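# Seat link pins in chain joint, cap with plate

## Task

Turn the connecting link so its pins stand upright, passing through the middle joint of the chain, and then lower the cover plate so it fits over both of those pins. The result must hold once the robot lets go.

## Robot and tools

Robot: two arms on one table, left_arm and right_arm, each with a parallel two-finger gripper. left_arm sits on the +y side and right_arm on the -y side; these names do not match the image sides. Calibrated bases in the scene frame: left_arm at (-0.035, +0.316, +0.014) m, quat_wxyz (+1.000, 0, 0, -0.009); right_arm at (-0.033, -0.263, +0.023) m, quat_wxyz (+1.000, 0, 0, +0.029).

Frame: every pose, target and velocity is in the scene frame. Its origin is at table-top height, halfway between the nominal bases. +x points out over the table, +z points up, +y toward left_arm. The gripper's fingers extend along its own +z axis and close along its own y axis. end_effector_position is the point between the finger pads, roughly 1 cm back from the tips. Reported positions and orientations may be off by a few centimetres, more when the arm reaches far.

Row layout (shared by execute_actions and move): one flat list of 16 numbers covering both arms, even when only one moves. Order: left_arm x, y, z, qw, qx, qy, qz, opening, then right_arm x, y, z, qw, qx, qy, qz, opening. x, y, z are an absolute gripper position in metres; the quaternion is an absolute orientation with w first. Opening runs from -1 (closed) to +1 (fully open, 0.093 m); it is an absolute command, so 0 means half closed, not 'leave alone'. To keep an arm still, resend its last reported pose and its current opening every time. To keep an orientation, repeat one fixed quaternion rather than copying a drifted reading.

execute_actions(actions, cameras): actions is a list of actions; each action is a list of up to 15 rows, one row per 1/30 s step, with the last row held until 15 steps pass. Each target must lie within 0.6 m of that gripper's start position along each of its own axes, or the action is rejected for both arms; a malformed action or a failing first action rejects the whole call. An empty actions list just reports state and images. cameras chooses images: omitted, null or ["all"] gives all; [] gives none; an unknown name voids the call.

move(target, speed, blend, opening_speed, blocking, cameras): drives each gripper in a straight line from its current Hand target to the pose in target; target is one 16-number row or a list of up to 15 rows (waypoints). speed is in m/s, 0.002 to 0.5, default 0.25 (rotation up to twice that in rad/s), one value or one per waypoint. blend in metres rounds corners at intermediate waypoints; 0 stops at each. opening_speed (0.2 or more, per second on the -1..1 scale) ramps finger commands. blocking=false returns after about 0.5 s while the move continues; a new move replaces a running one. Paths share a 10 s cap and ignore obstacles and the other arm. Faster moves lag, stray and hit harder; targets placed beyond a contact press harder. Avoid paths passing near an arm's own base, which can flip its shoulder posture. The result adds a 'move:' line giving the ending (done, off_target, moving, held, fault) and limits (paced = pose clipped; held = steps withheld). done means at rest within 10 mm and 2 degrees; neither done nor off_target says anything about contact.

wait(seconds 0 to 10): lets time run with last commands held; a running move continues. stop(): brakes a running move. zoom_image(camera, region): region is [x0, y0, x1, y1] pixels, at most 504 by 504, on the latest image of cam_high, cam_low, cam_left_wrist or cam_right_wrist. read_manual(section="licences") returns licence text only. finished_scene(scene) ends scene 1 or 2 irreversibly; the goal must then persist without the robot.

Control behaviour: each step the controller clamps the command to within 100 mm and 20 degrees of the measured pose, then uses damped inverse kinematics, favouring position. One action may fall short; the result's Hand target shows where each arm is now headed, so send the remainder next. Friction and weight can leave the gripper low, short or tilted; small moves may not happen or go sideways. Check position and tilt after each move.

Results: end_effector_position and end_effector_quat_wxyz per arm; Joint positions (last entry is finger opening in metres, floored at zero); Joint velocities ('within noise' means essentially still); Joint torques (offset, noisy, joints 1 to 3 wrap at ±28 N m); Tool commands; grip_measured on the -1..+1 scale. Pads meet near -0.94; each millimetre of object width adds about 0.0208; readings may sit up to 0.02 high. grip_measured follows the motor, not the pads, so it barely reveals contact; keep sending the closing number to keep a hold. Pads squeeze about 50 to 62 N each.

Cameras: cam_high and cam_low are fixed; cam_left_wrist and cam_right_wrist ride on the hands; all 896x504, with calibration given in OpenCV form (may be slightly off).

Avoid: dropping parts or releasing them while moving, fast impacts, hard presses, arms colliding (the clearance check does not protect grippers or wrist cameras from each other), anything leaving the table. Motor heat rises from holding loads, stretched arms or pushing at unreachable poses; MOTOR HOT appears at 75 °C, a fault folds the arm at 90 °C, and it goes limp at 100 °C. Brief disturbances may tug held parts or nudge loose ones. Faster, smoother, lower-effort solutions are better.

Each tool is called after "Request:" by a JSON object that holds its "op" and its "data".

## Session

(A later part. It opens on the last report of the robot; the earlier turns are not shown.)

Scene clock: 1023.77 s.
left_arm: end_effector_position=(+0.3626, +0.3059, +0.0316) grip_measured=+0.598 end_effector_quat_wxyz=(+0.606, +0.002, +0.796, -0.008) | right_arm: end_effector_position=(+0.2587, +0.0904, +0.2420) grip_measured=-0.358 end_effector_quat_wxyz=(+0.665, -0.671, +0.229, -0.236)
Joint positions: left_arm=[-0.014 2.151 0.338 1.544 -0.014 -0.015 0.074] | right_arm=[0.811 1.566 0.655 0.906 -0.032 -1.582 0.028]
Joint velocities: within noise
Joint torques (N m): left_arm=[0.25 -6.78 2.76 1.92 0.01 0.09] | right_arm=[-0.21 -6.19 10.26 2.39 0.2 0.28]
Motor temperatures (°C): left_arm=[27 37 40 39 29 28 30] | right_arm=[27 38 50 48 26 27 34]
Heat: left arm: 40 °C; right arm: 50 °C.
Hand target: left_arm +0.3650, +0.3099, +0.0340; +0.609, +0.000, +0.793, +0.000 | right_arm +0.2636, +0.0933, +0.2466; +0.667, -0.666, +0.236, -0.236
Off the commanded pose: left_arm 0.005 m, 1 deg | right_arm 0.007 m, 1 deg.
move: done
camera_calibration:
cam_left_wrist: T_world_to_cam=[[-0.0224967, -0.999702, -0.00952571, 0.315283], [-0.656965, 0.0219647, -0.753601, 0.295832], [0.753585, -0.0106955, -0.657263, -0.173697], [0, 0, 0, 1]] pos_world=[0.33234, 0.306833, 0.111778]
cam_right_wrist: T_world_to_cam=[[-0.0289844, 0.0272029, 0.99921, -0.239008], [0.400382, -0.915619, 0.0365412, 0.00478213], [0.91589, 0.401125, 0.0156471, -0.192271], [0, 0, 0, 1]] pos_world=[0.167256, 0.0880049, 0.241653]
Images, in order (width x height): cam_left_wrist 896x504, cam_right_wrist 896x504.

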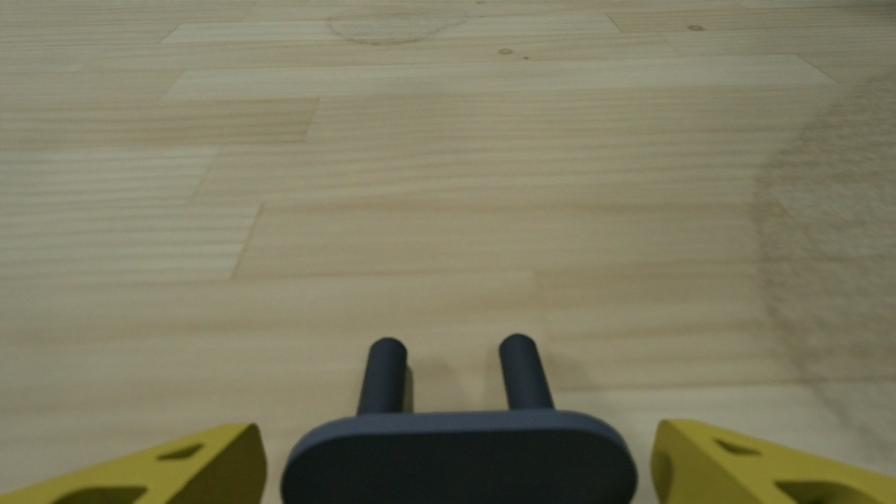

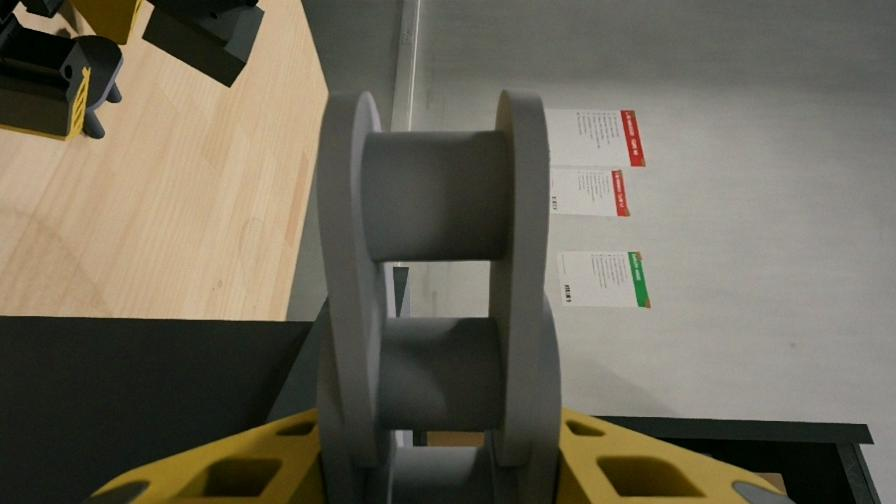

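Request:
{"op": "move", "data": {"target": [[0.365, 0.310, 0.08, 0.6088, 0, 0.7934, 0, 0.6, 0.2638, 0.0935, 0.2465, 0.6665, -0.6665, 0.2360, -0.2360, -0.5],[0.36, 0.31, 0.15, 0.3, 0, 0.954, 0, 0.2, 0.2638, 0.0935, 0.2465, 0.6665, -0.6665, 0.2360, -0.2360, -0.5],[0.375, 0.308, 0.13, 0, 0, 1, 0, 0.2, 0.2638, 0.0935, 0.2465, 0.6665, -0.6665, 0.2360, -0.2360, -0.5]], "speed": [0.06, 0.15, 0.15], "cameras": ["cam_left_wrist", "cam_high"]}}

Request:
{"op": "zoom_image", "data": {"camera": "cam_left_wrist", "region": [200, 250, 700, 504]}}

Scene clock: 1055.70 s.
left_arm: end_effector_position=(+0.3716, +0.3075, +0.1266) grip_measured=+0.202 end_effector_quat_wxyz=(-0.003, +0.006, +1.000, +0.007) | right_arm: end_effector_position=(+0.2587, +0.0904, +0.2420) grip_measured=-0.358 end_effector_quat_wxyz=(+0.665, -0.671, +0.229, -0.236)
Joint positions: left_arm=[-0.009 2.115 1.937 -1.4 -0.014 -0.015 0.055] | right_arm=[0.811 1.566 0.655 0.906 -0.032 -1.582 0.028]
Joint velocities: within noise
Joint torques (N m): left_arm=[0.39 -9.21 8.8 0.23 0.23 -0.02] | right_arm=[-0.12 -6.28 10.24 2.43 0.19 0.32]
Motor temperatures (°C): left_arm=[27 38 41 38 29 28 29] | right_arm=[27 38 50 48 26 27 34]
Heat: left arm: 41 °C; right arm: 50 °C.
Hand target: left_arm +0.3749, +0.3081, +0.1300; +0.000, +0.000, +1.000, +0.000 | right_arm +0.2636, +0.0933, +0.2466; +0.667, -0.666, +0.236, -0.236
Off the commanded pose: left_arm 0.005 m, 1 deg | right_arm 0.007 m, 1 deg.
move: done
camera_calibration:
cam_left_wrist: T_world_to_cam=[[-0.0335783, -0.999377, -0.0108908, 0.322162], [-0.897763, 0.0253719, 0.439748, 0.310657], [-0.439197, 0.0245433, -0.898055, 0.344867], [0, 0, 0, 1]] pos_world=[0.441179, 0.305615, 0.176607]
Images, in order (width x height): cam_high 896x504, cam_left_wrist 896x504.

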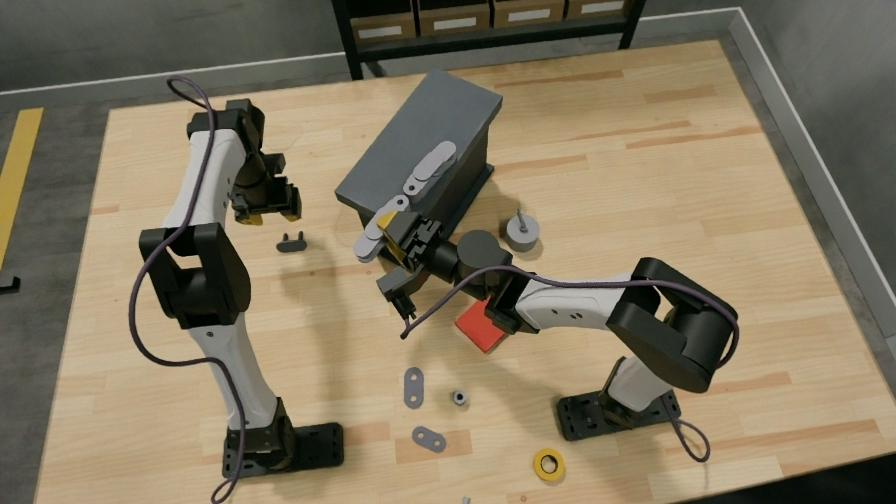

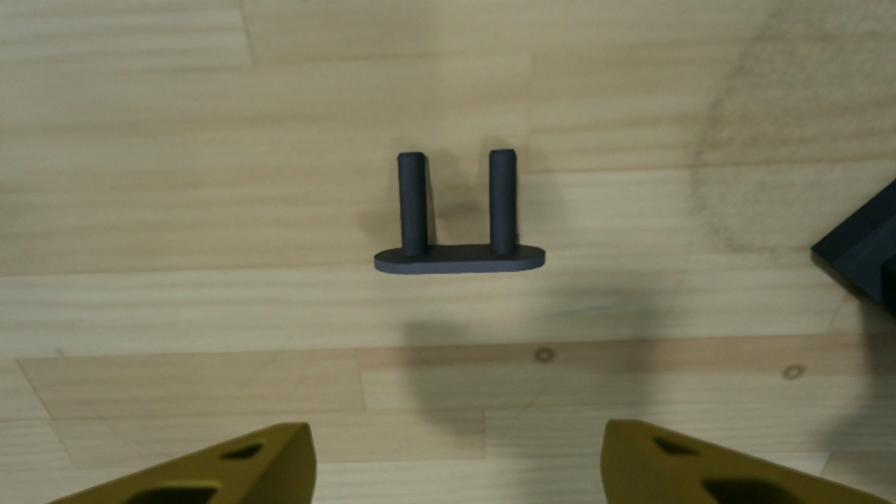

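Scaled by 1.008 from the camera's 896x504 image, which has a finer 1280x720 frame.

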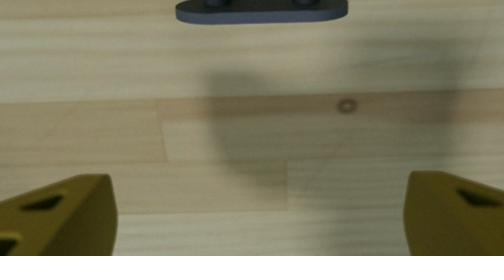

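Request:
{"op": "move", "data": {"target": [[0.3985, 0.3065, 0.065, 0, -0.0087, 1, 0, 0.2, 0.2638, 0.0935, 0.2465, 0.6665, -0.6665, 0.2360, -0.2360, -0.5]], "speed": 0.1, "cameras": ["cam_left_wrist", "cam_high"]}}

Scene clock: 1069.43 s.
left_arm: end_effector_position=(+0.3970, +0.3068, +0.0672) grip_measured=+0.202 end_effector_quat_wxyz=(-0.002, -0.002, +1.000, +0.007) | right_arm: end_effector_position=(+0.2587, +0.0904, +0.2420) grip_measured=-0.358 end_effector_quat_wxyz=(+0.665, -0.671, +0.229, -0.236)
Joint positions: left_arm=[-0.009 2.233 1.889 -1.232 -0.014 -0.03 0.055] | right_arm=[0.811 1.566 0.655 0.906 -0.032 -1.582 0.028]
Joint velocities: within noise
Joint torques (N m): left_arm=[0.09 -10.26 6.12 0.41 0.22 -0.06] | right_arm=[-0.24 -6.16 10.26 2.42 0.22 0.33]
Motor temperatures (°C): left_arm=[27 41 43 35 29 28 29] | right_arm=[27 38 50 48 26 27 34]
Heat: left arm: 43 °C; right arm: 50 °C.
Hand target: left_arm +0.3985, +0.3066, +0.0650; +0.000, -0.009, +1.000, +0.000 | right_arm +0.2636, +0.0933, +0.2466; +0.667, -0.666, +0.236, -0.236
Off the commanded pose: left_arm 0.003 m, 1 deg | right_arm 0.007 m, 1 deg.
move: done
camera_calibration:
cam_left_wrist: T_world_to_cam=[[-0.0179142, -0.999779, -0.0109809, 0.315603], [-0.899317, 0.0113128, 0.43715, 0.364674], [-0.436929, 0.0177065, -0.899322, 0.304017], [0, 0, 0, 1]] pos_world=[0.466445, 0.306025, 0.117457]
Images, in order (width x height): cam_high 896x504, cam_left_wrist 896x504.

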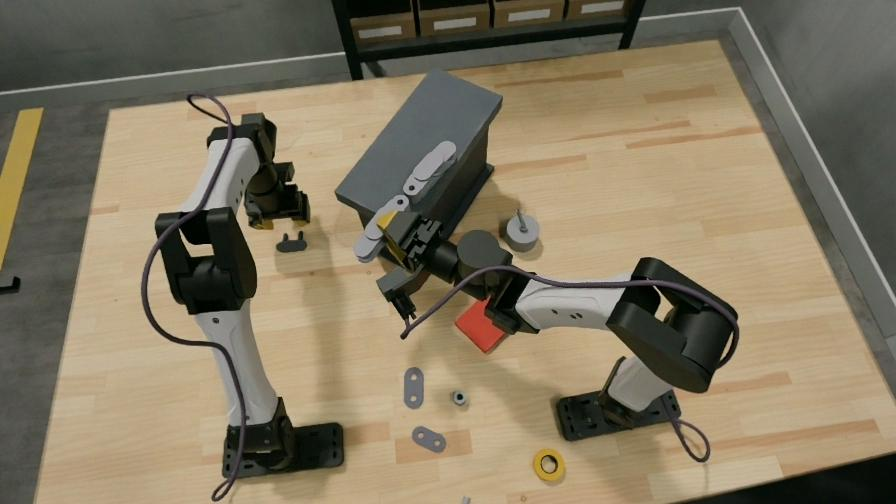

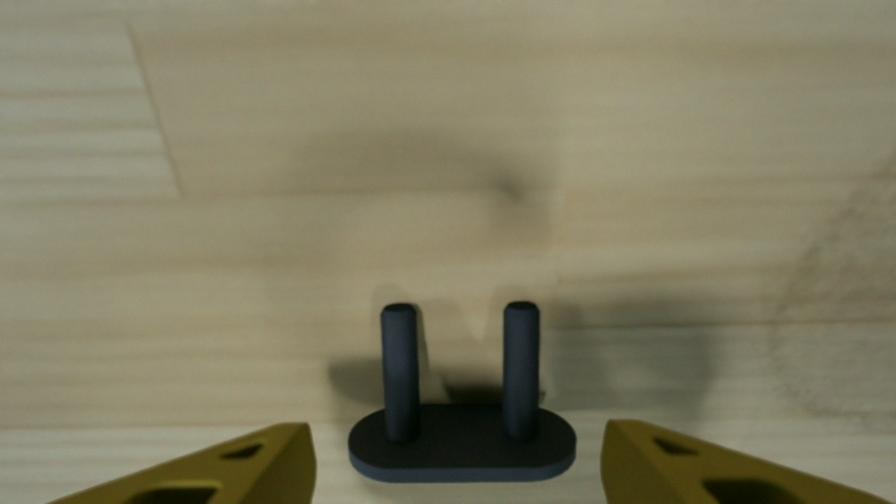

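Request:
{"op": "move", "data": {"target": [[0.3985, 0.3045, 0.035, 0, -0.0087, 1, 0, 0.2, 0.2638, 0.0935, 0.2465, 0.6665, -0.6665, 0.2360, -0.2360, -0.5]], "speed": 0.06, "cameras": ["cam_left_wrist"]}}

Request:
{"op": "move", "data": {"target": [[0.3985, 0.3045, 0.0235, 0, -0.0087, 1, 0, 0.2, 0.2638, 0.0935, 0.2465, 0.6665, -0.6665, 0.2360, -0.2360, -0.5]], "speed": 0.03, "cameras": ["cam_left_wrist", "cam_high"]}}

Scene clock: 1082.80 s.
left_arm: end_effector_position=(+0.3977, +0.3068, +0.0383) grip_measured=+0.202 end_effector_quat_wxyz=(-0.001, -0.004, +1.000, +0.007) | right_arm: end_effector_position=(+0.2587, +0.0904, +0.2420) grip_measured=-0.358 end_effector_quat_wxyz=(+0.665, -0.671, +0.229, -0.236)
Joint positions: left_arm=[-0.009 2.252 1.805 -1.125 -0.014 -0.035 0.055] | right_arm=[0.811 1.566 0.655 0.906 -0.032 -1.582 0.028]
Joint velocities: within noise
Joint torques (N m): left_arm=[-0.32 -10.14 5.94 0.44 0.23 -0.08] | right_arm=[-0.38 -6.08 10.29 2.45 0.24 0.29]
Motor temperatures (°C): left_arm=[27 43 43 33 29 28 29] | right_arm=[27 38 50 48 26 27 34]
Heat: left arm: 43 °C; right arm: 50 °C.
Hand target: left_arm +0.3984, +0.3046, +0.0349; +0.000, -0.009, +1.000, +0.000 | right_arm +0.2636, +0.0933, +0.2466; +0.667, -0.666, +0.236, -0.236
Off the commanded pose: left_arm 0.004 m, 1 deg | right_arm 0.007 m, 1 deg.
move: done
camera_calibration:
cam_left_wrist: T_world_to_cam=[[-0.0133036, -0.999851, -0.0109605, 0.313467], [-0.900717, 0.00722322, 0.434346, 0.379908], [-0.434202, 0.0156507, -0.90068, 0.277899], [0, 0, 0, 1]] pos_world=[0.467024, 0.306327, 0.088722]
Images, in order (width x height): cam_left_wrist 896x504.

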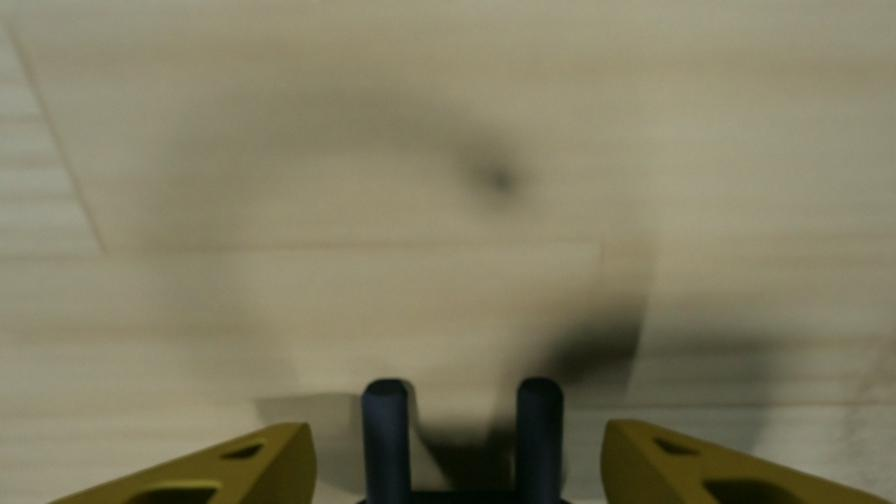

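Scene clock: 1083.77 s.
left_arm: end_effector_position=(+0.3983, +0.3068, +0.0279) grip_measured=+0.202 end_effector_quat_wxyz=(+0.001, -0.004, +1.000, +0.007) | right_arm: end_effector_position=(+0.2587, +0.0904, +0.2420) grip_measured=-0.358 end_effector_quat_wxyz=(+0.665, -0.671, +0.229, -0.236)
Joint positions: left_arm=[-0.009 2.262 1.779 -1.086 -0.014 -0.035 0.055] | right_arm=[0.811 1.566 0.655 0.906 -0.032 -1.582 0.028]
Joint velocities: within noise
Joint torques (N m): left_arm=[-0.31 -10.02 5.82 0.45 0.23 -0.08] | right_arm=[-0.27 -6.31 10.18 2.47 0.19 0.33]
Motor temperatures (°C): left_arm=[27 44 43 33 29 28 29] | right_arm=[27 38 50 48 26 27 34]
Heat: left arm: 44 °C; right arm: 50 °C.
Hand target: left_arm +0.3985, +0.3046, +0.0235; +0.000, -0.009, +1.000, +0.000 | right_arm +0.2636, +0.0933, +0.2466; +0.667, -0.666, +0.236, -0.236
Off the commanded pose: left_arm 0.005 m, 1 deg | right_arm 0.007 m, 1 deg.
move: done
camera_calibration:
cam_left_wrist: T_world_to_cam=[[-0.0128888, -0.999857, -0.0109191, 0.313181], [-0.902043, 0.00691466, 0.43159, 0.385638], [-0.431453, 0.0154122, -0.902004, 0.267852], [0, 0, 0, 1]] pos_world=[0.467464, 0.306341, 0.0785851]
Images, in order (width x height): cam_high 896x504, cam_left_wrist 896x504.

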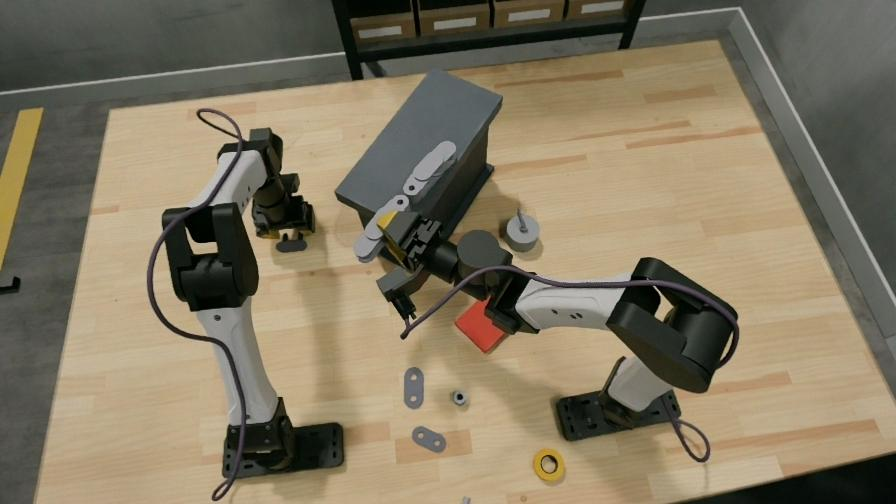

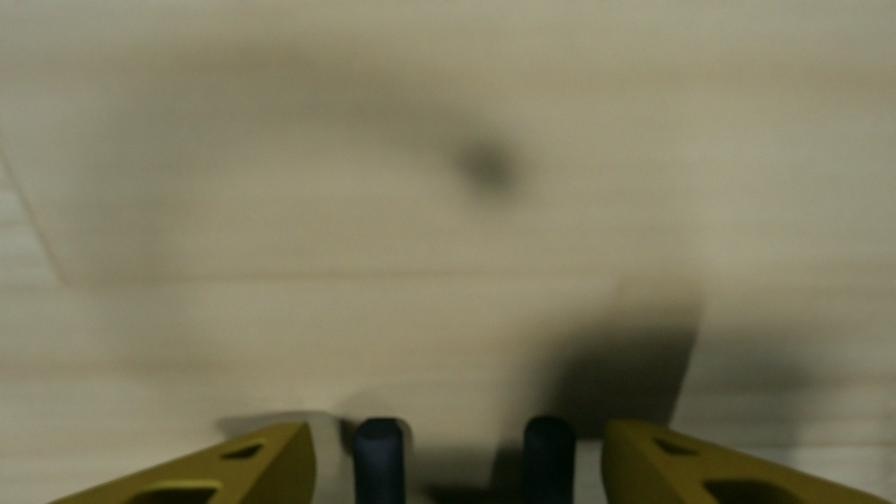

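Request:
{"op": "move", "data": {"target": [[0.3960, 0.3045, 0.0200, 0, -0.0087, 1, 0, 0.2, 0.2638, 0.0935, 0.2465, 0.6665, -0.6665, 0.2360, -0.2360, -0.5],[0.3960, 0.3045, 0.0200, 0, -0.0087, 1, 0, -0.4, 0.2638, 0.0935, 0.2465, 0.6665, -0.6665, 0.2360, -0.2360, -0.5]], "speed": 0.03, "opening_speed": 0.4, "cameras": ["cam_left_wrist", "cam_high"]}}

Scene clock: 1109.73 s.
left_arm: end_effector_position=(+0.3964, +0.3067, +0.0236) grip_measured=-0.242 end_effector_quat_wxyz=(-0.001, -0.005, +1.000, +0.007) | right_arm: end_effector_position=(+0.2587, +0.0904, +0.2420) grip_measured=-0.358 end_effector_quat_wxyz=(+0.665, -0.671, +0.229, -0.236)
Joint positions: left_arm=[-0.009 2.262 1.761 -1.072 -0.013 -0.036 0.034] | right_arm=[0.811 1.566 0.655 0.906 -0.032 -1.582 0.028]
Joint velocities: within noise
Joint torques (N m): left_arm=[-0.36 -10.48 5.16 0.48 0.23 -0.06] | right_arm=[-0.25 -6.17 10.14 2.47 0.2 0.28]
Motor temperatures (°C): left_arm=[27 45 42 32 29 28 28] | right_arm=[27 38 50 48 26 27 34]
Heat: left arm: 45 °C; right arm: 50 °C.
Hand target: left_arm +0.3960, +0.3046, +0.0200; +0.000, -0.009, +1.000, +0.000 | right_arm +0.2636, +0.0933, +0.2466; +0.667, -0.666, +0.236, -0.236
Off the commanded pose: left_arm 0.004 m, 1 deg | right_arm 0.007 m, 1 deg.
move: done
camera_calibration:
cam_left_wrist: T_world_to_cam=[[-0.0117808, -0.999879, -0.0102054, 0.312582], [-0.900562, 0.00617395, 0.434683, 0.38531], [-0.434568, 0.0143115, -0.900525, 0.264686], [0, 0, 0, 1]] pos_world=[0.465702, 0.306378, 0.0740588]
Images, in order (width x height): cam_high 896x504, cam_left_wrist 896x504.

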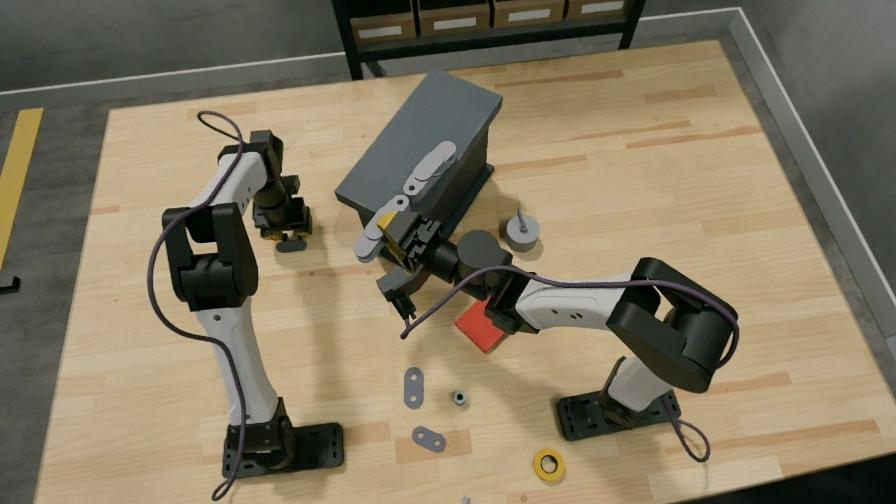

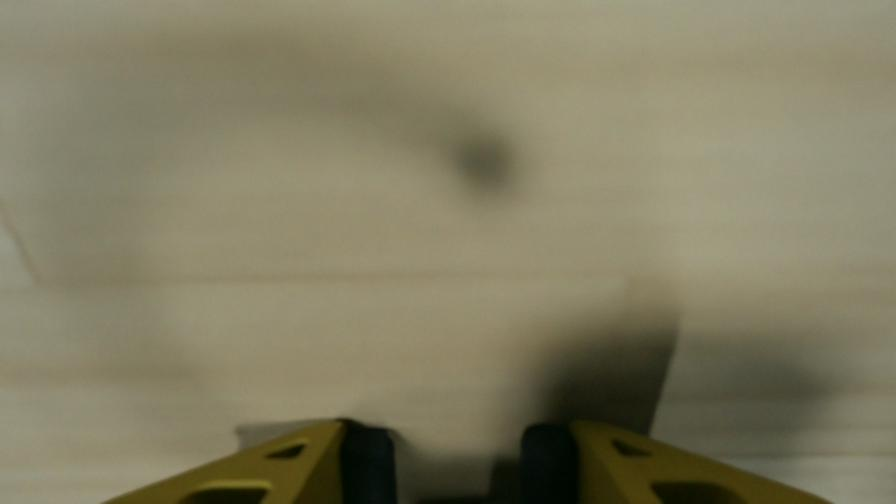

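Request:
{"op": "move", "data": {"target": [[0.3960, 0.3060, 0.09, 0, -0.0087, 1, 0, -0.4, 0.2638, 0.0935, 0.2465, 0.6665, -0.6665, 0.2360, -0.2360, -0.5],[0.385, 0.310, 0.14, 0.3827, 0, 0.9239, 0, -0.4, 0.2638, 0.0935, 0.2465, 0.6665, -0.6665, 0.2360, -0.2360, -0.5],[0.390, 0.31, 0.11, 0.6947, 0, 0.7193, 0, -0.4, 0.2638, 0.0935, 0.2465, 0.6665, -0.6665, 0.2360, -0.2360, -0.5]], "speed": 0.1, "blend": 0.02, "cameras": ["cam_left_wrist", "cam_high", "cam_right_wrist"]}}

Request:
{"op": "zoom_image", "data": {"camera": "cam_right_wrist", "region": [0, 0, 200, 150]}}

Scene clock: 1139.70 s.
left_arm: end_effector_position=(+0.3892, +0.3069, +0.1021) grip_measured=-0.242 end_effector_quat_wxyz=(+0.681, +0.002, +0.732, -0.007) | right_arm: end_effector_position=(+0.2587, +0.0904, +0.2420) grip_measured=-0.358 end_effector_quat_wxyz=(+0.665, -0.671, +0.229, -0.236)
Joint positions: left_arm=[-0.009 2.007 0.4 1.535 -0.013 -0.009 0.034] | right_arm=[0.811 1.566 0.655 0.906 -0.032 -1.582 0.028]
Joint velocities: within noise
Joint torques (N m): left_arm=[-0.06 -6.23 3.44 2.28 0.01 0.1] | right_arm=[-0.18 -6.2 10.19 2.41 0.21 0.26]
Motor temperatures (°C): left_arm=[27 46 42 34 29 28 29] | right_arm=[27 38 50 48 26 27 34]
Heat: left arm: 46 °C; right arm: 50 °C.
Hand target: left_arm +0.3899, +0.3100, +0.1100; +0.693, +0.000, +0.720, +0.000 | right_arm +0.2636, +0.0933, +0.2466; +0.667, -0.666, +0.236, -0.236
Off the commanded pose: left_arm 0.008 m, 2 deg | right_arm 0.007 m, 1 deg.
joint sent to its limit (left arm) — joint 4 (wrist pitch), upper limit. The joint targets still meet the commanded pose.
move: done
camera_calibration:
cam_left_wrist: T_world_to_cam=[[-0.0173724, -0.999766, -0.0129073, 0.315908], [-0.49696, 0.0198357, -0.867547, 0.316459], [0.8676, -0.00865695, -0.497188, -0.208697], [0, 0, 0, 1]] pos_world=[0.343821, 0.30775, 0.174859]
cam_right_wrist: T_world_to_cam=[[-0.0289844, 0.0272029, 0.99921, -0.239008], [0.400382, -0.915619, 0.0365412, 0.00478213], [0.91589, 0.401125, 0.0156471, -0.192271], [0, 0, 0, 1]] pos_world=[0.167256, 0.0880049, 0.241653]
Images, in order (width x height): cam_high 896x504, cam_left_wrist 896x504, cam_right_wrist 896x504.

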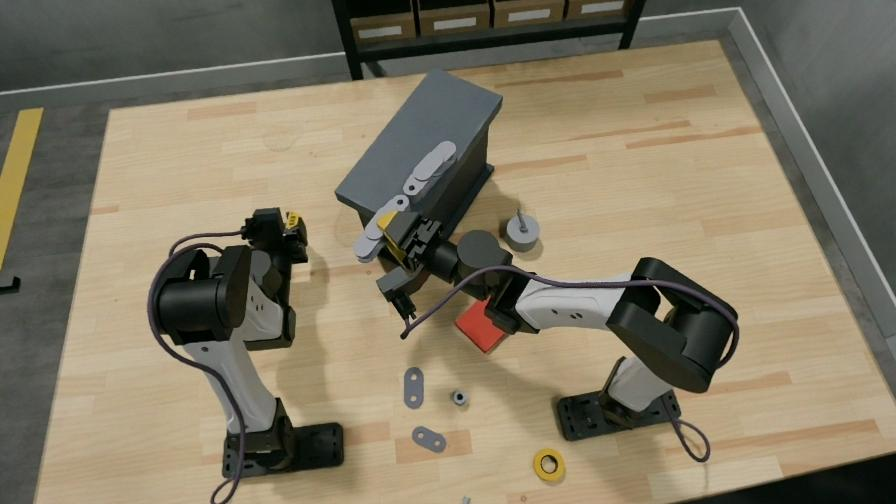

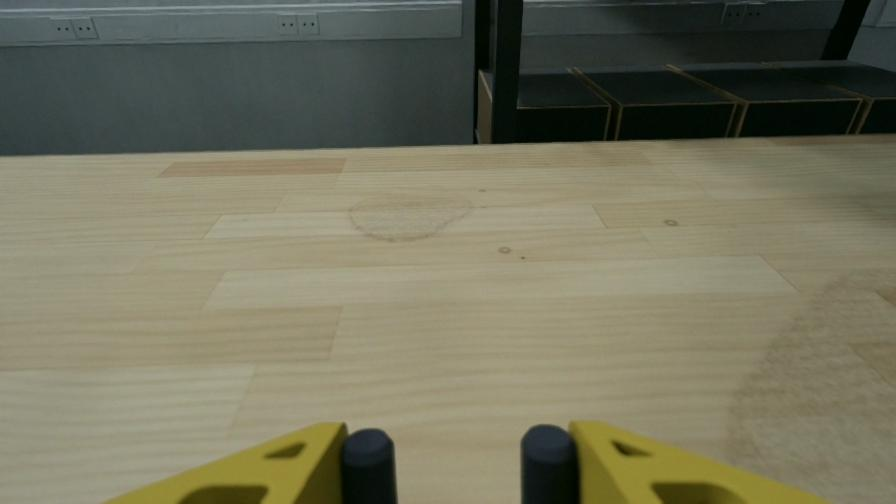

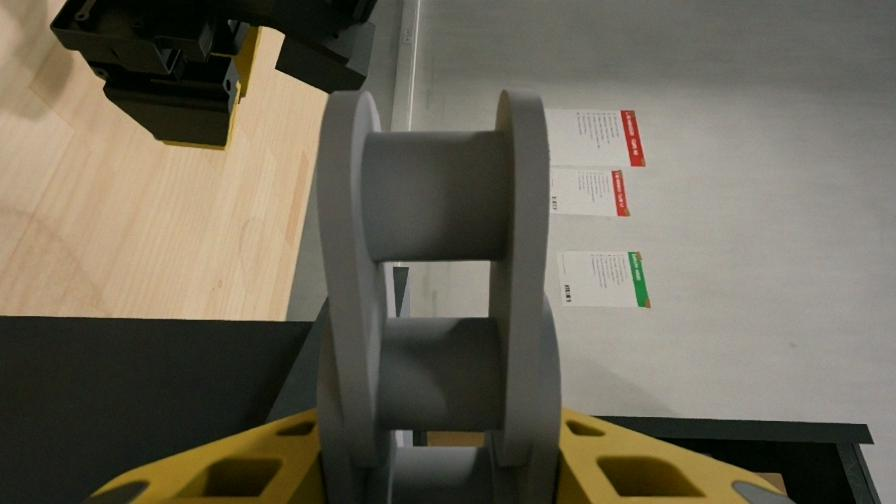

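Scaled by 2.520 from the camera's 896x504 image, which has a finer 1280x720 frame.

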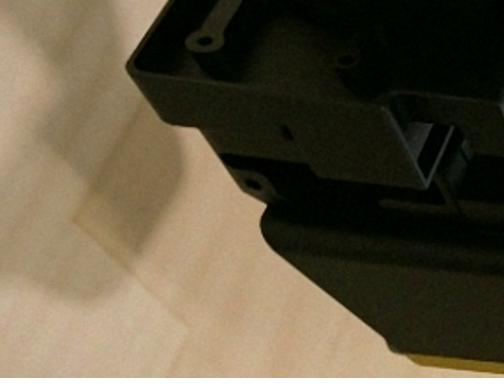

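Request:
{"op": "move", "data": {"target": [[0.385, 0.308, 0.14, 0.3827, 0, 0.9239, 0, -0.4, 0.2638, 0.0935, 0.2465, 0.6665, -0.6665, 0.2360, -0.2360, -0.5],[0.3960, 0.3055, 0.07, 0, -0.0087, 1, 0, -0.4, 0.2638, 0.0935, 0.2465, 0.6665, -0.6665, 0.2360, -0.2360, -0.5]], "speed": 0.1, "blend": 0.02, "cameras": ["cam_left_wrist"]}}

Request:
{"op": "move", "data": {"target": [[0.3960, 0.3055, 0.0225, 0, -0.0087, 1, 0, -0.4, 0.2638, 0.0935, 0.2465, 0.6665, -0.6665, 0.2360, -0.2360, -0.5]], "speed": 0.05, "cameras": ["cam_left_wrist"]}}

Scene clock: 1200.97 s.
left_arm: end_effector_position=(+0.3921, +0.3068, +0.0668) grip_measured=-0.398 end_effector_quat_wxyz=(-0.003, -0.003, +1.000, +0.007) | right_arm: end_effector_position=(+0.2587, +0.0904, +0.2420) grip_measured=-0.358 end_effector_quat_wxyz=(+0.665, -0.671, +0.229, -0.236)
Joint positions: left_arm=[-0.009 2.214 1.857 -1.22 -0.013 -0.033 0.026] | right_arm=[0.811 1.566 0.655 0.906 -0.032 -1.582 0.028]
Joint velocities: within noise
Joint torques (N m): left_arm=[-0.12 -9.8 8.76 0.27 0.23 -0.07] | right_arm=[-0.29 -6.32 10.14 2.38 0.17 0.33]
Motor temperatures (°C): left_arm=[27 41 40 41 29 28 28] | right_arm=[27 38 51 49 26 27 34]
Heat: left arm: 41 °C; right arm: 51 °C.
Hand target: left_arm +0.3960, +0.3056, +0.0700; +0.000, -0.009, +1.000, +0.000 | right_arm +0.2636, +0.0933, +0.2466; +0.667, -0.666, +0.236, -0.236
Off the commanded pose: left_arm 0.005 m, 1 deg | right_arm 0.007 m, 1 deg.
move: done
camera_calibration:
cam_left_wrist: T_world_to_cam=[[-0.0152644, -0.999831, -0.010256, 0.314442], [-0.89835, 0.00921009, 0.439185, 0.36053], [-0.439016, 0.0159174, -0.898338, 0.302815], [0, 0, 0, 1]] pos_world=[0.461623, 0.306249, 0.116916]
Images, in order (width x height): cam_left_wrist 896x504.

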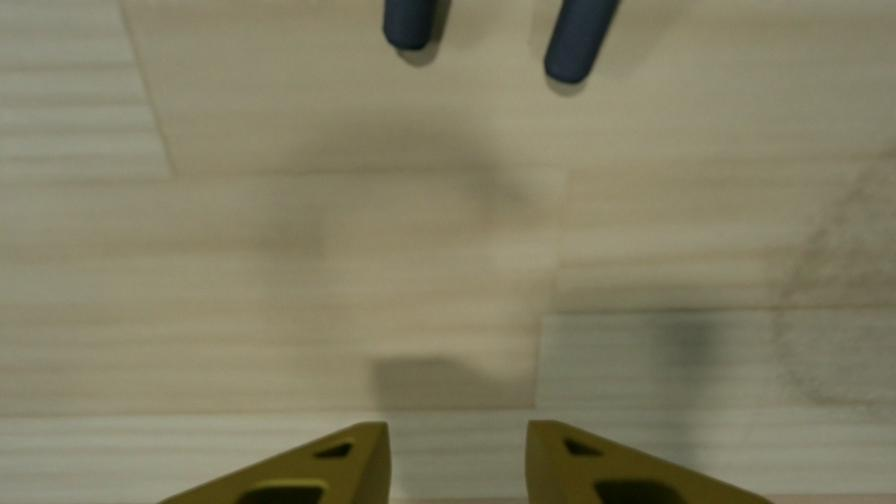

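Scene clock: 1202.53 s.
left_arm: end_effector_position=(+0.3955, +0.3067, +0.0263) grip_measured=-0.398 end_effector_quat_wxyz=(+0.000, -0.003, +1.000, +0.007) | right_arm: end_effector_position=(+0.2587, +0.0904, +0.2420) grip_measured=-0.358 end_effector_quat_wxyz=(+0.665, -0.671, +0.229, -0.236)
Joint positions: left_arm=[-0.009 2.254 1.759 -1.076 -0.013 -0.033 0.026] | right_arm=[0.811 1.566 0.655 0.906 -0.032 -1.582 0.028]
Joint velocities: within noise
Joint torques (N m): left_arm=[-0.13 -10.07 5.83 0.43 0.22 -0.07] | right_arm=[-0.14 -6.08 10.28 2.41 0.16 0.31]
Motor temperatures (°C): left_arm=[27 42 41 41 29 28 28] | right_arm=[27 38 51 49 26 27 34]
Heat: left arm: 42 °C; right arm: 51 °C.
Hand target: left_arm +0.3960, +0.3055, +0.0226; +0.000, -0.009, +1.000, +0.000 | right_arm +0.2636, +0.0933, +0.2466; +0.667, -0.666, +0.236, -0.236
Off the commanded pose: left_arm 0.004 m, 1 deg | right_arm 0.007 m, 1 deg.
move: done
camera_calibration:
cam_left_wrist: T_world_to_cam=[[-0.0151943, -0.999833, -0.0101776, 0.313957], [-0.901343, 0.00928986, 0.433006, 0.382811], [-0.432839, 0.0157528, -0.901333, 0.265601], [0, 0, 0, 1]] pos_world=[0.464777, 0.306165, 0.0768309]
Images, in order (width x height): cam_left_wrist 896x504.

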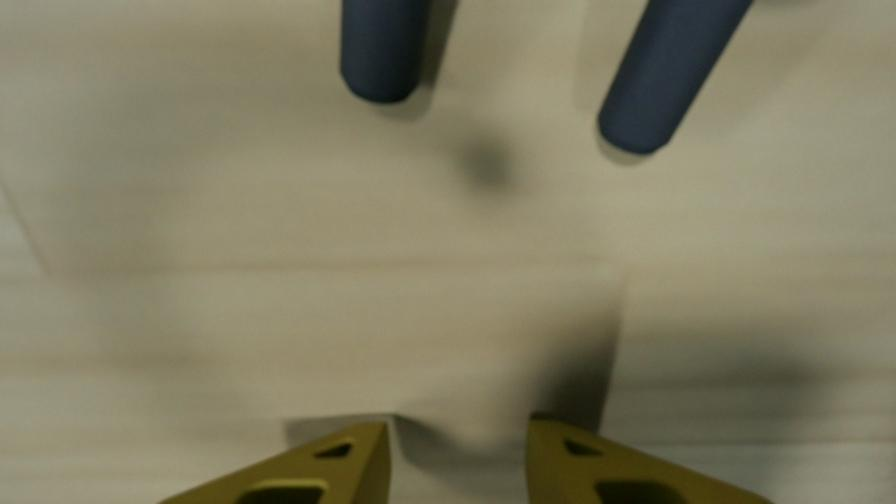

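Request:
{"op": "move", "data": {"target": [[0.390, 0.3055, 0.16, 0, -0.0087, 1, 0, 0, 0.2638, 0.0935, 0.2465, 0.6665, -0.6665, 0.2360, -0.2360, -0.5]], "speed": 0.1, "cameras": ["cam_left_wrist", "cam_high"]}}

Request:
{"op": "zoom_image", "data": {"camera": "cam_high", "region": [220, 130, 360, 270]}}

Scene clock: 1212.93 s.
left_arm: end_effector_position=(+0.3893, +0.3069, +0.1473) grip_measured=-0.002 end_effector_quat_wxyz=(-0.008, -0.003, +1.000, +0.007) | right_arm: end_effector_position=(+0.2587, +0.0904, +0.2420) grip_measured=-0.358 end_effector_quat_wxyz=(+0.665, -0.671, +0.229, -0.236)
Joint positions: left_arm=[-0.009 2.231 2.205 -1.561 -0.013 -0.033 0.045] | right_arm=[0.811 1.566 0.655 0.906 -0.032 -1.582 0.028]
Joint velocities: within noise
Joint torques (N m): left_arm=[-0.16 -12.05 7.94 0.23 0.23 -0.07] | right_arm=[-0.17 -6.27 10.33 2.47 0.19 0.27]
Motor temperatures (°C): left_arm=[27 45 41 37 29 28 28] | right_arm=[27 38 51 49 26 27 34]
Heat: left arm: 45 °C; right arm: 51 °C.
Hand target: left_arm +0.3897, +0.3056, +0.1596; +0.006, -0.009, +1.000, +0.000 | right_arm +0.2636, +0.0933, +0.2466; +0.667, -0.666, +0.236, -0.236
Off the commanded pose: left_arm 0.013 m, 1 deg | right_arm 0.007 m, 1 deg.
joint sent to its limit (left arm) — joint 4 (wrist pitch), lower limit. The joint targets still meet the commanded pose.
move: off_target (left_arm)
camera_calibration:
cam_left_wrist: T_world_to_cam=[[-0.0149774, -0.999834, -0.0103658, 0.315204], [-0.894298, 0.00875821, 0.447386, 0.320079], [-0.447221, 0.0159708, -0.894281, 0.376486], [0, 0, 0, 1]] pos_world=[0.459339, 0.306336, 0.196753]
Images, in order (width x height): cam_high 896x504, cam_left_wrist 896x504.

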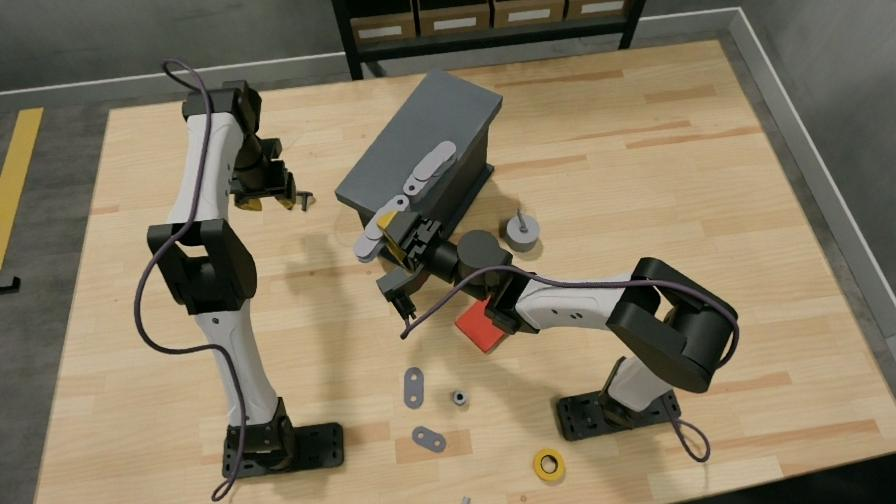

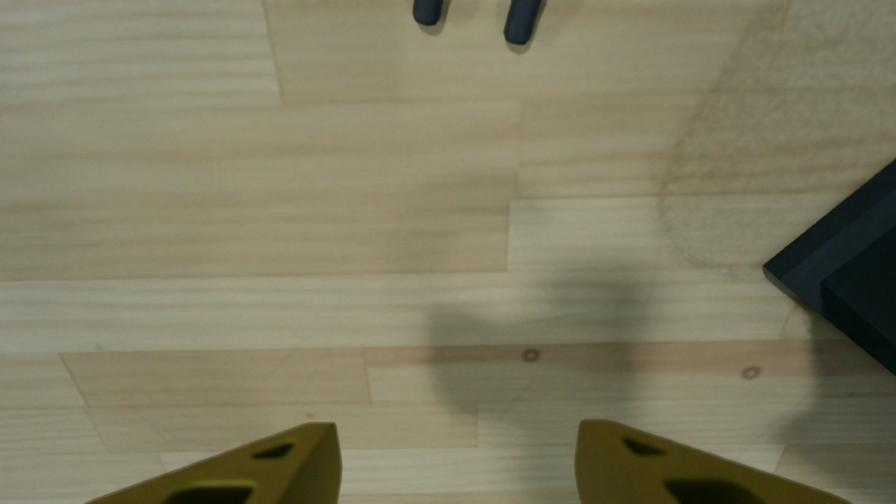

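Scaled by 3.600 from the camera's 896x504 image, which has a finer 1280x720 frame.

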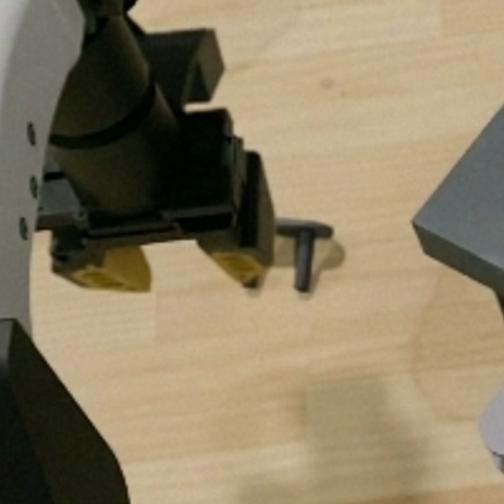

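Request:
{"op": "move", "data": {"target": [[0.405, 0.3055, 0.14, 0.3827, 0, 0.9239, 0, 0.3, 0.2638, 0.0935, 0.2465, 0.6665, -0.6665, 0.2360, -0.2360, -0.5]], "speed": 0.15, "cameras": ["cam_left_wrist", "cam_high"]}}

Request:
{"op": "zoom_image", "data": {"camera": "cam_high", "region": [220, 130, 360, 270]}}

Scene clock: 1251.20 s.
left_arm: end_effector_position=(+0.4044, +0.3065, +0.1299) grip_measured=+0.298 end_effector_quat_wxyz=(+0.368, -0.004, +0.930, -0.004) | right_arm: end_effector_position=(+0.2587, +0.0904, +0.2420) grip_measured=-0.358 end_effector_quat_wxyz=(+0.665, -0.671, +0.229, -0.236)
Joint positions: left_arm=[-0.009 1.631 1.051 -0.238 -0.013 -0.031 0.06] | right_arm=[0.811 1.566 0.655 0.906 -0.032 -1.582 0.028]
Joint velocities: within noise
Joint torques (N m): left_arm=[-0.91 -8.95 6.8 1.68 0.01 0.09] | right_arm=[-0.23 -6.28 10.25 2.46 0.23 0.32]
Motor temperatures (°C): left_arm=[27 51 43 33 29 28 28] | right_arm=[27 38 51 49 26 27 34]
Heat: left arm: 51 °C; right arm: 51 °C.
Hand target: left_arm +0.4049, +0.3055, +0.1399; +0.382, +0.000, +0.924, +0.000 | right_arm +0.2636, +0.0933, +0.2466; +0.667, -0.666, +0.236, -0.236
Off the commanded pose: left_arm 0.010 m, 2 deg | right_arm 0.007 m, 1 deg.
move: done
camera_calibration:
cam_left_wrist: T_world_to_cam=[[-0.013001, -0.999915, -0.00116799, 0.312879], [-0.953842, 0.0127524, -0.300037, 0.461288], [0.300027, -0.00278671, -0.953927, 0.0790186], [0, 0, 0, 1]] pos_world=[0.420356, 0.30719, 0.214147]
Images, in order (width x height): cam_high 896x504, cam_left_wrist 896x504.

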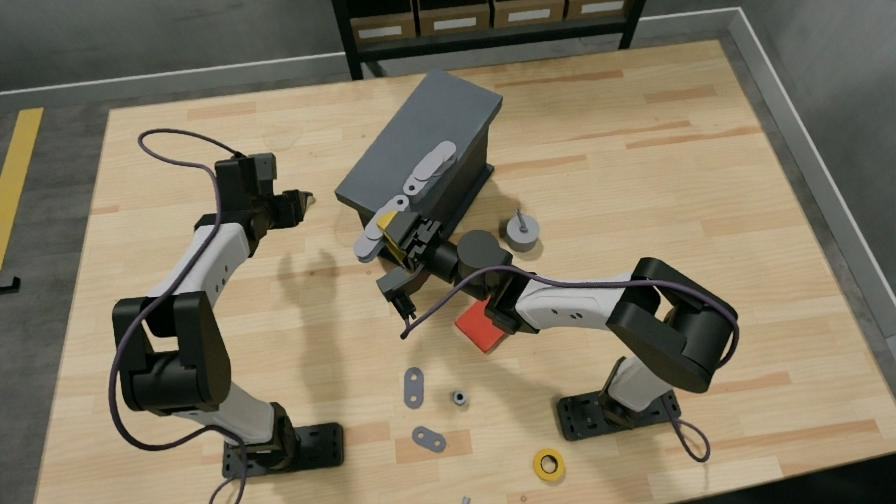

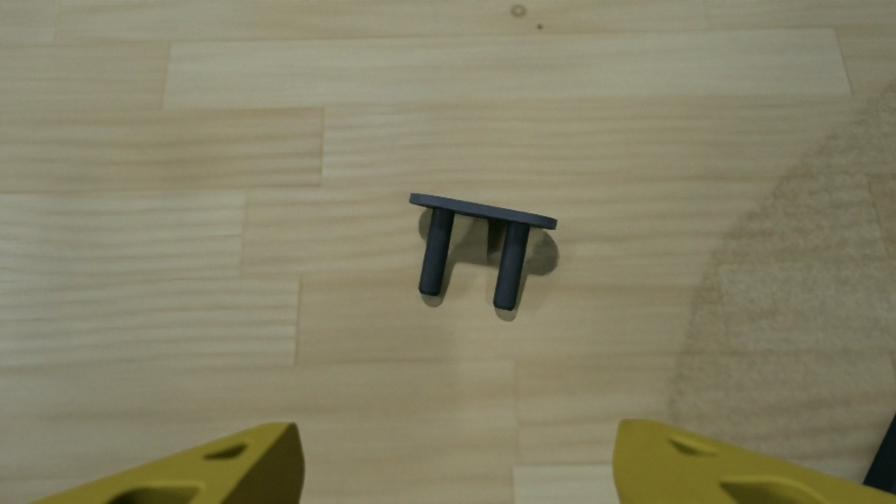

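Scaled by 3.600 from the camera's 896x504 image, which has a finer 1280x720 frame.

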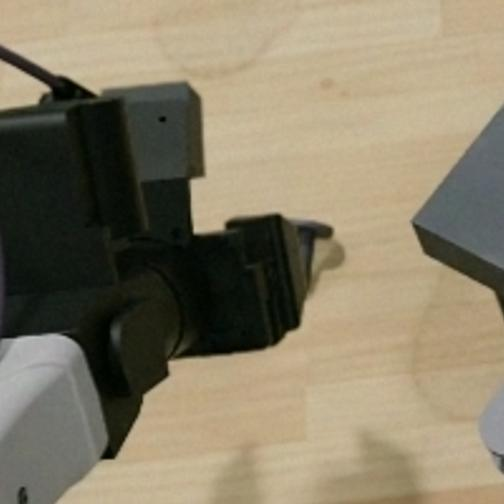

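Request:
{"op": "move", "data": {"target": [[0.472, 0.300, 0.075, 0.571, 0.0785, 0.8154, -0.055, 0.25, 0.2638, 0.0935, 0.2465, 0.6665, -0.6665, 0.2360, -0.2360, -0.5]], "speed": 0.12, "cameras": ["cam_left_wrist", "cam_high"]}}

Scene clock: 1276.93 s.
left_arm: end_effector_position=(+0.4719, +0.2992, +0.0754) grip_measured=+0.252 end_effector_quat_wxyz=(+0.568, +0.073, +0.818, -0.053) | right_arm: end_effector_position=(+0.2587, +0.0904, +0.2420) grip_measured=-0.358 end_effector_quat_wxyz=(+0.665, -0.671, +0.229, -0.236)
Joint positions: left_arm=[0.052 2.022 0.836 0.821 0.203 0.073 0.057] | right_arm=[0.811 1.566 0.655 0.906 -0.032 -1.582 0.028]
Joint velocities: within noise
Joint torques (N m): left_arm=[0.27 -7.88 5.48 2.04 0.27 0.08] | right_arm=[-0.39 -6.19 10.26 2.41 0.22 0.34]
Motor temperatures (°C): left_arm=[27 48 43 37 29 28 28] | right_arm=[27 38 51 49 26 27 34]
Heat: left arm: 48 °C; right arm: 51 °C.
Hand target: left_arm +0.4720, +0.3001, +0.0750; +0.571, +0.078, +0.815, -0.055 | right_arm +0.2636, +0.0933, +0.2466; +0.667, -0.666, +0.236, -0.236
Off the commanded pose: left_arm 0.001 m, 1 deg | right_arm 0.007 m, 1 deg.
move: done
camera_calibration:
cam_left_wrist: T_world_to_cam=[[-0.191003, -0.981473, -0.0151098, 0.385901], [-0.705427, 0.147954, -0.693168, 0.381398], [0.682561, -0.121739, -0.720617, -0.155753], [0, 0, 0, 1]] pos_world=[0.449068, 0.303361, 0.157966]
Images, in order (width x height): cam_high 896x504, cam_left_wrist 896x504.

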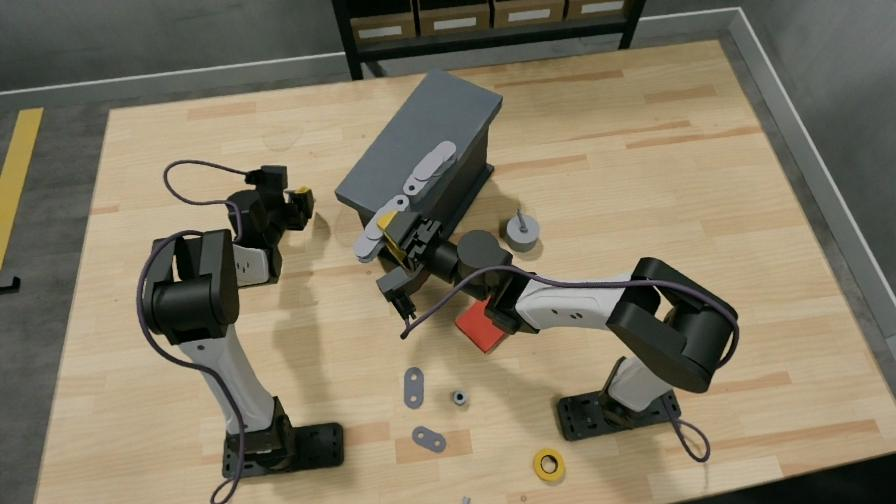

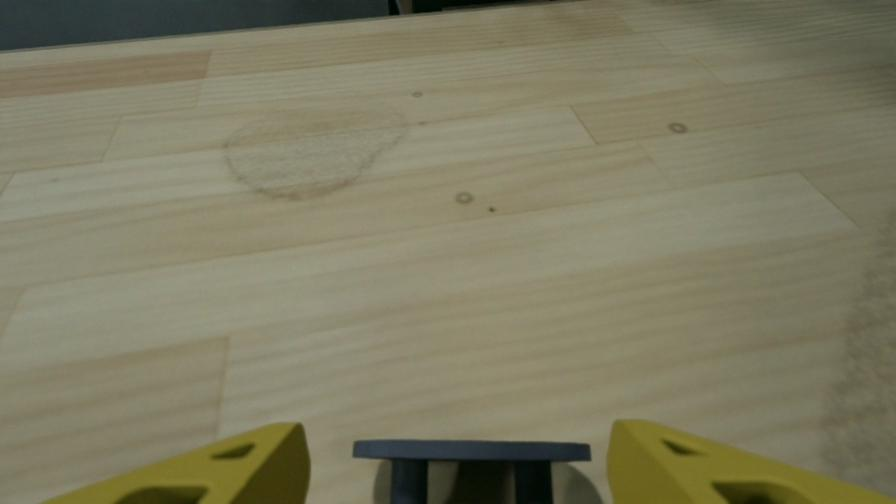

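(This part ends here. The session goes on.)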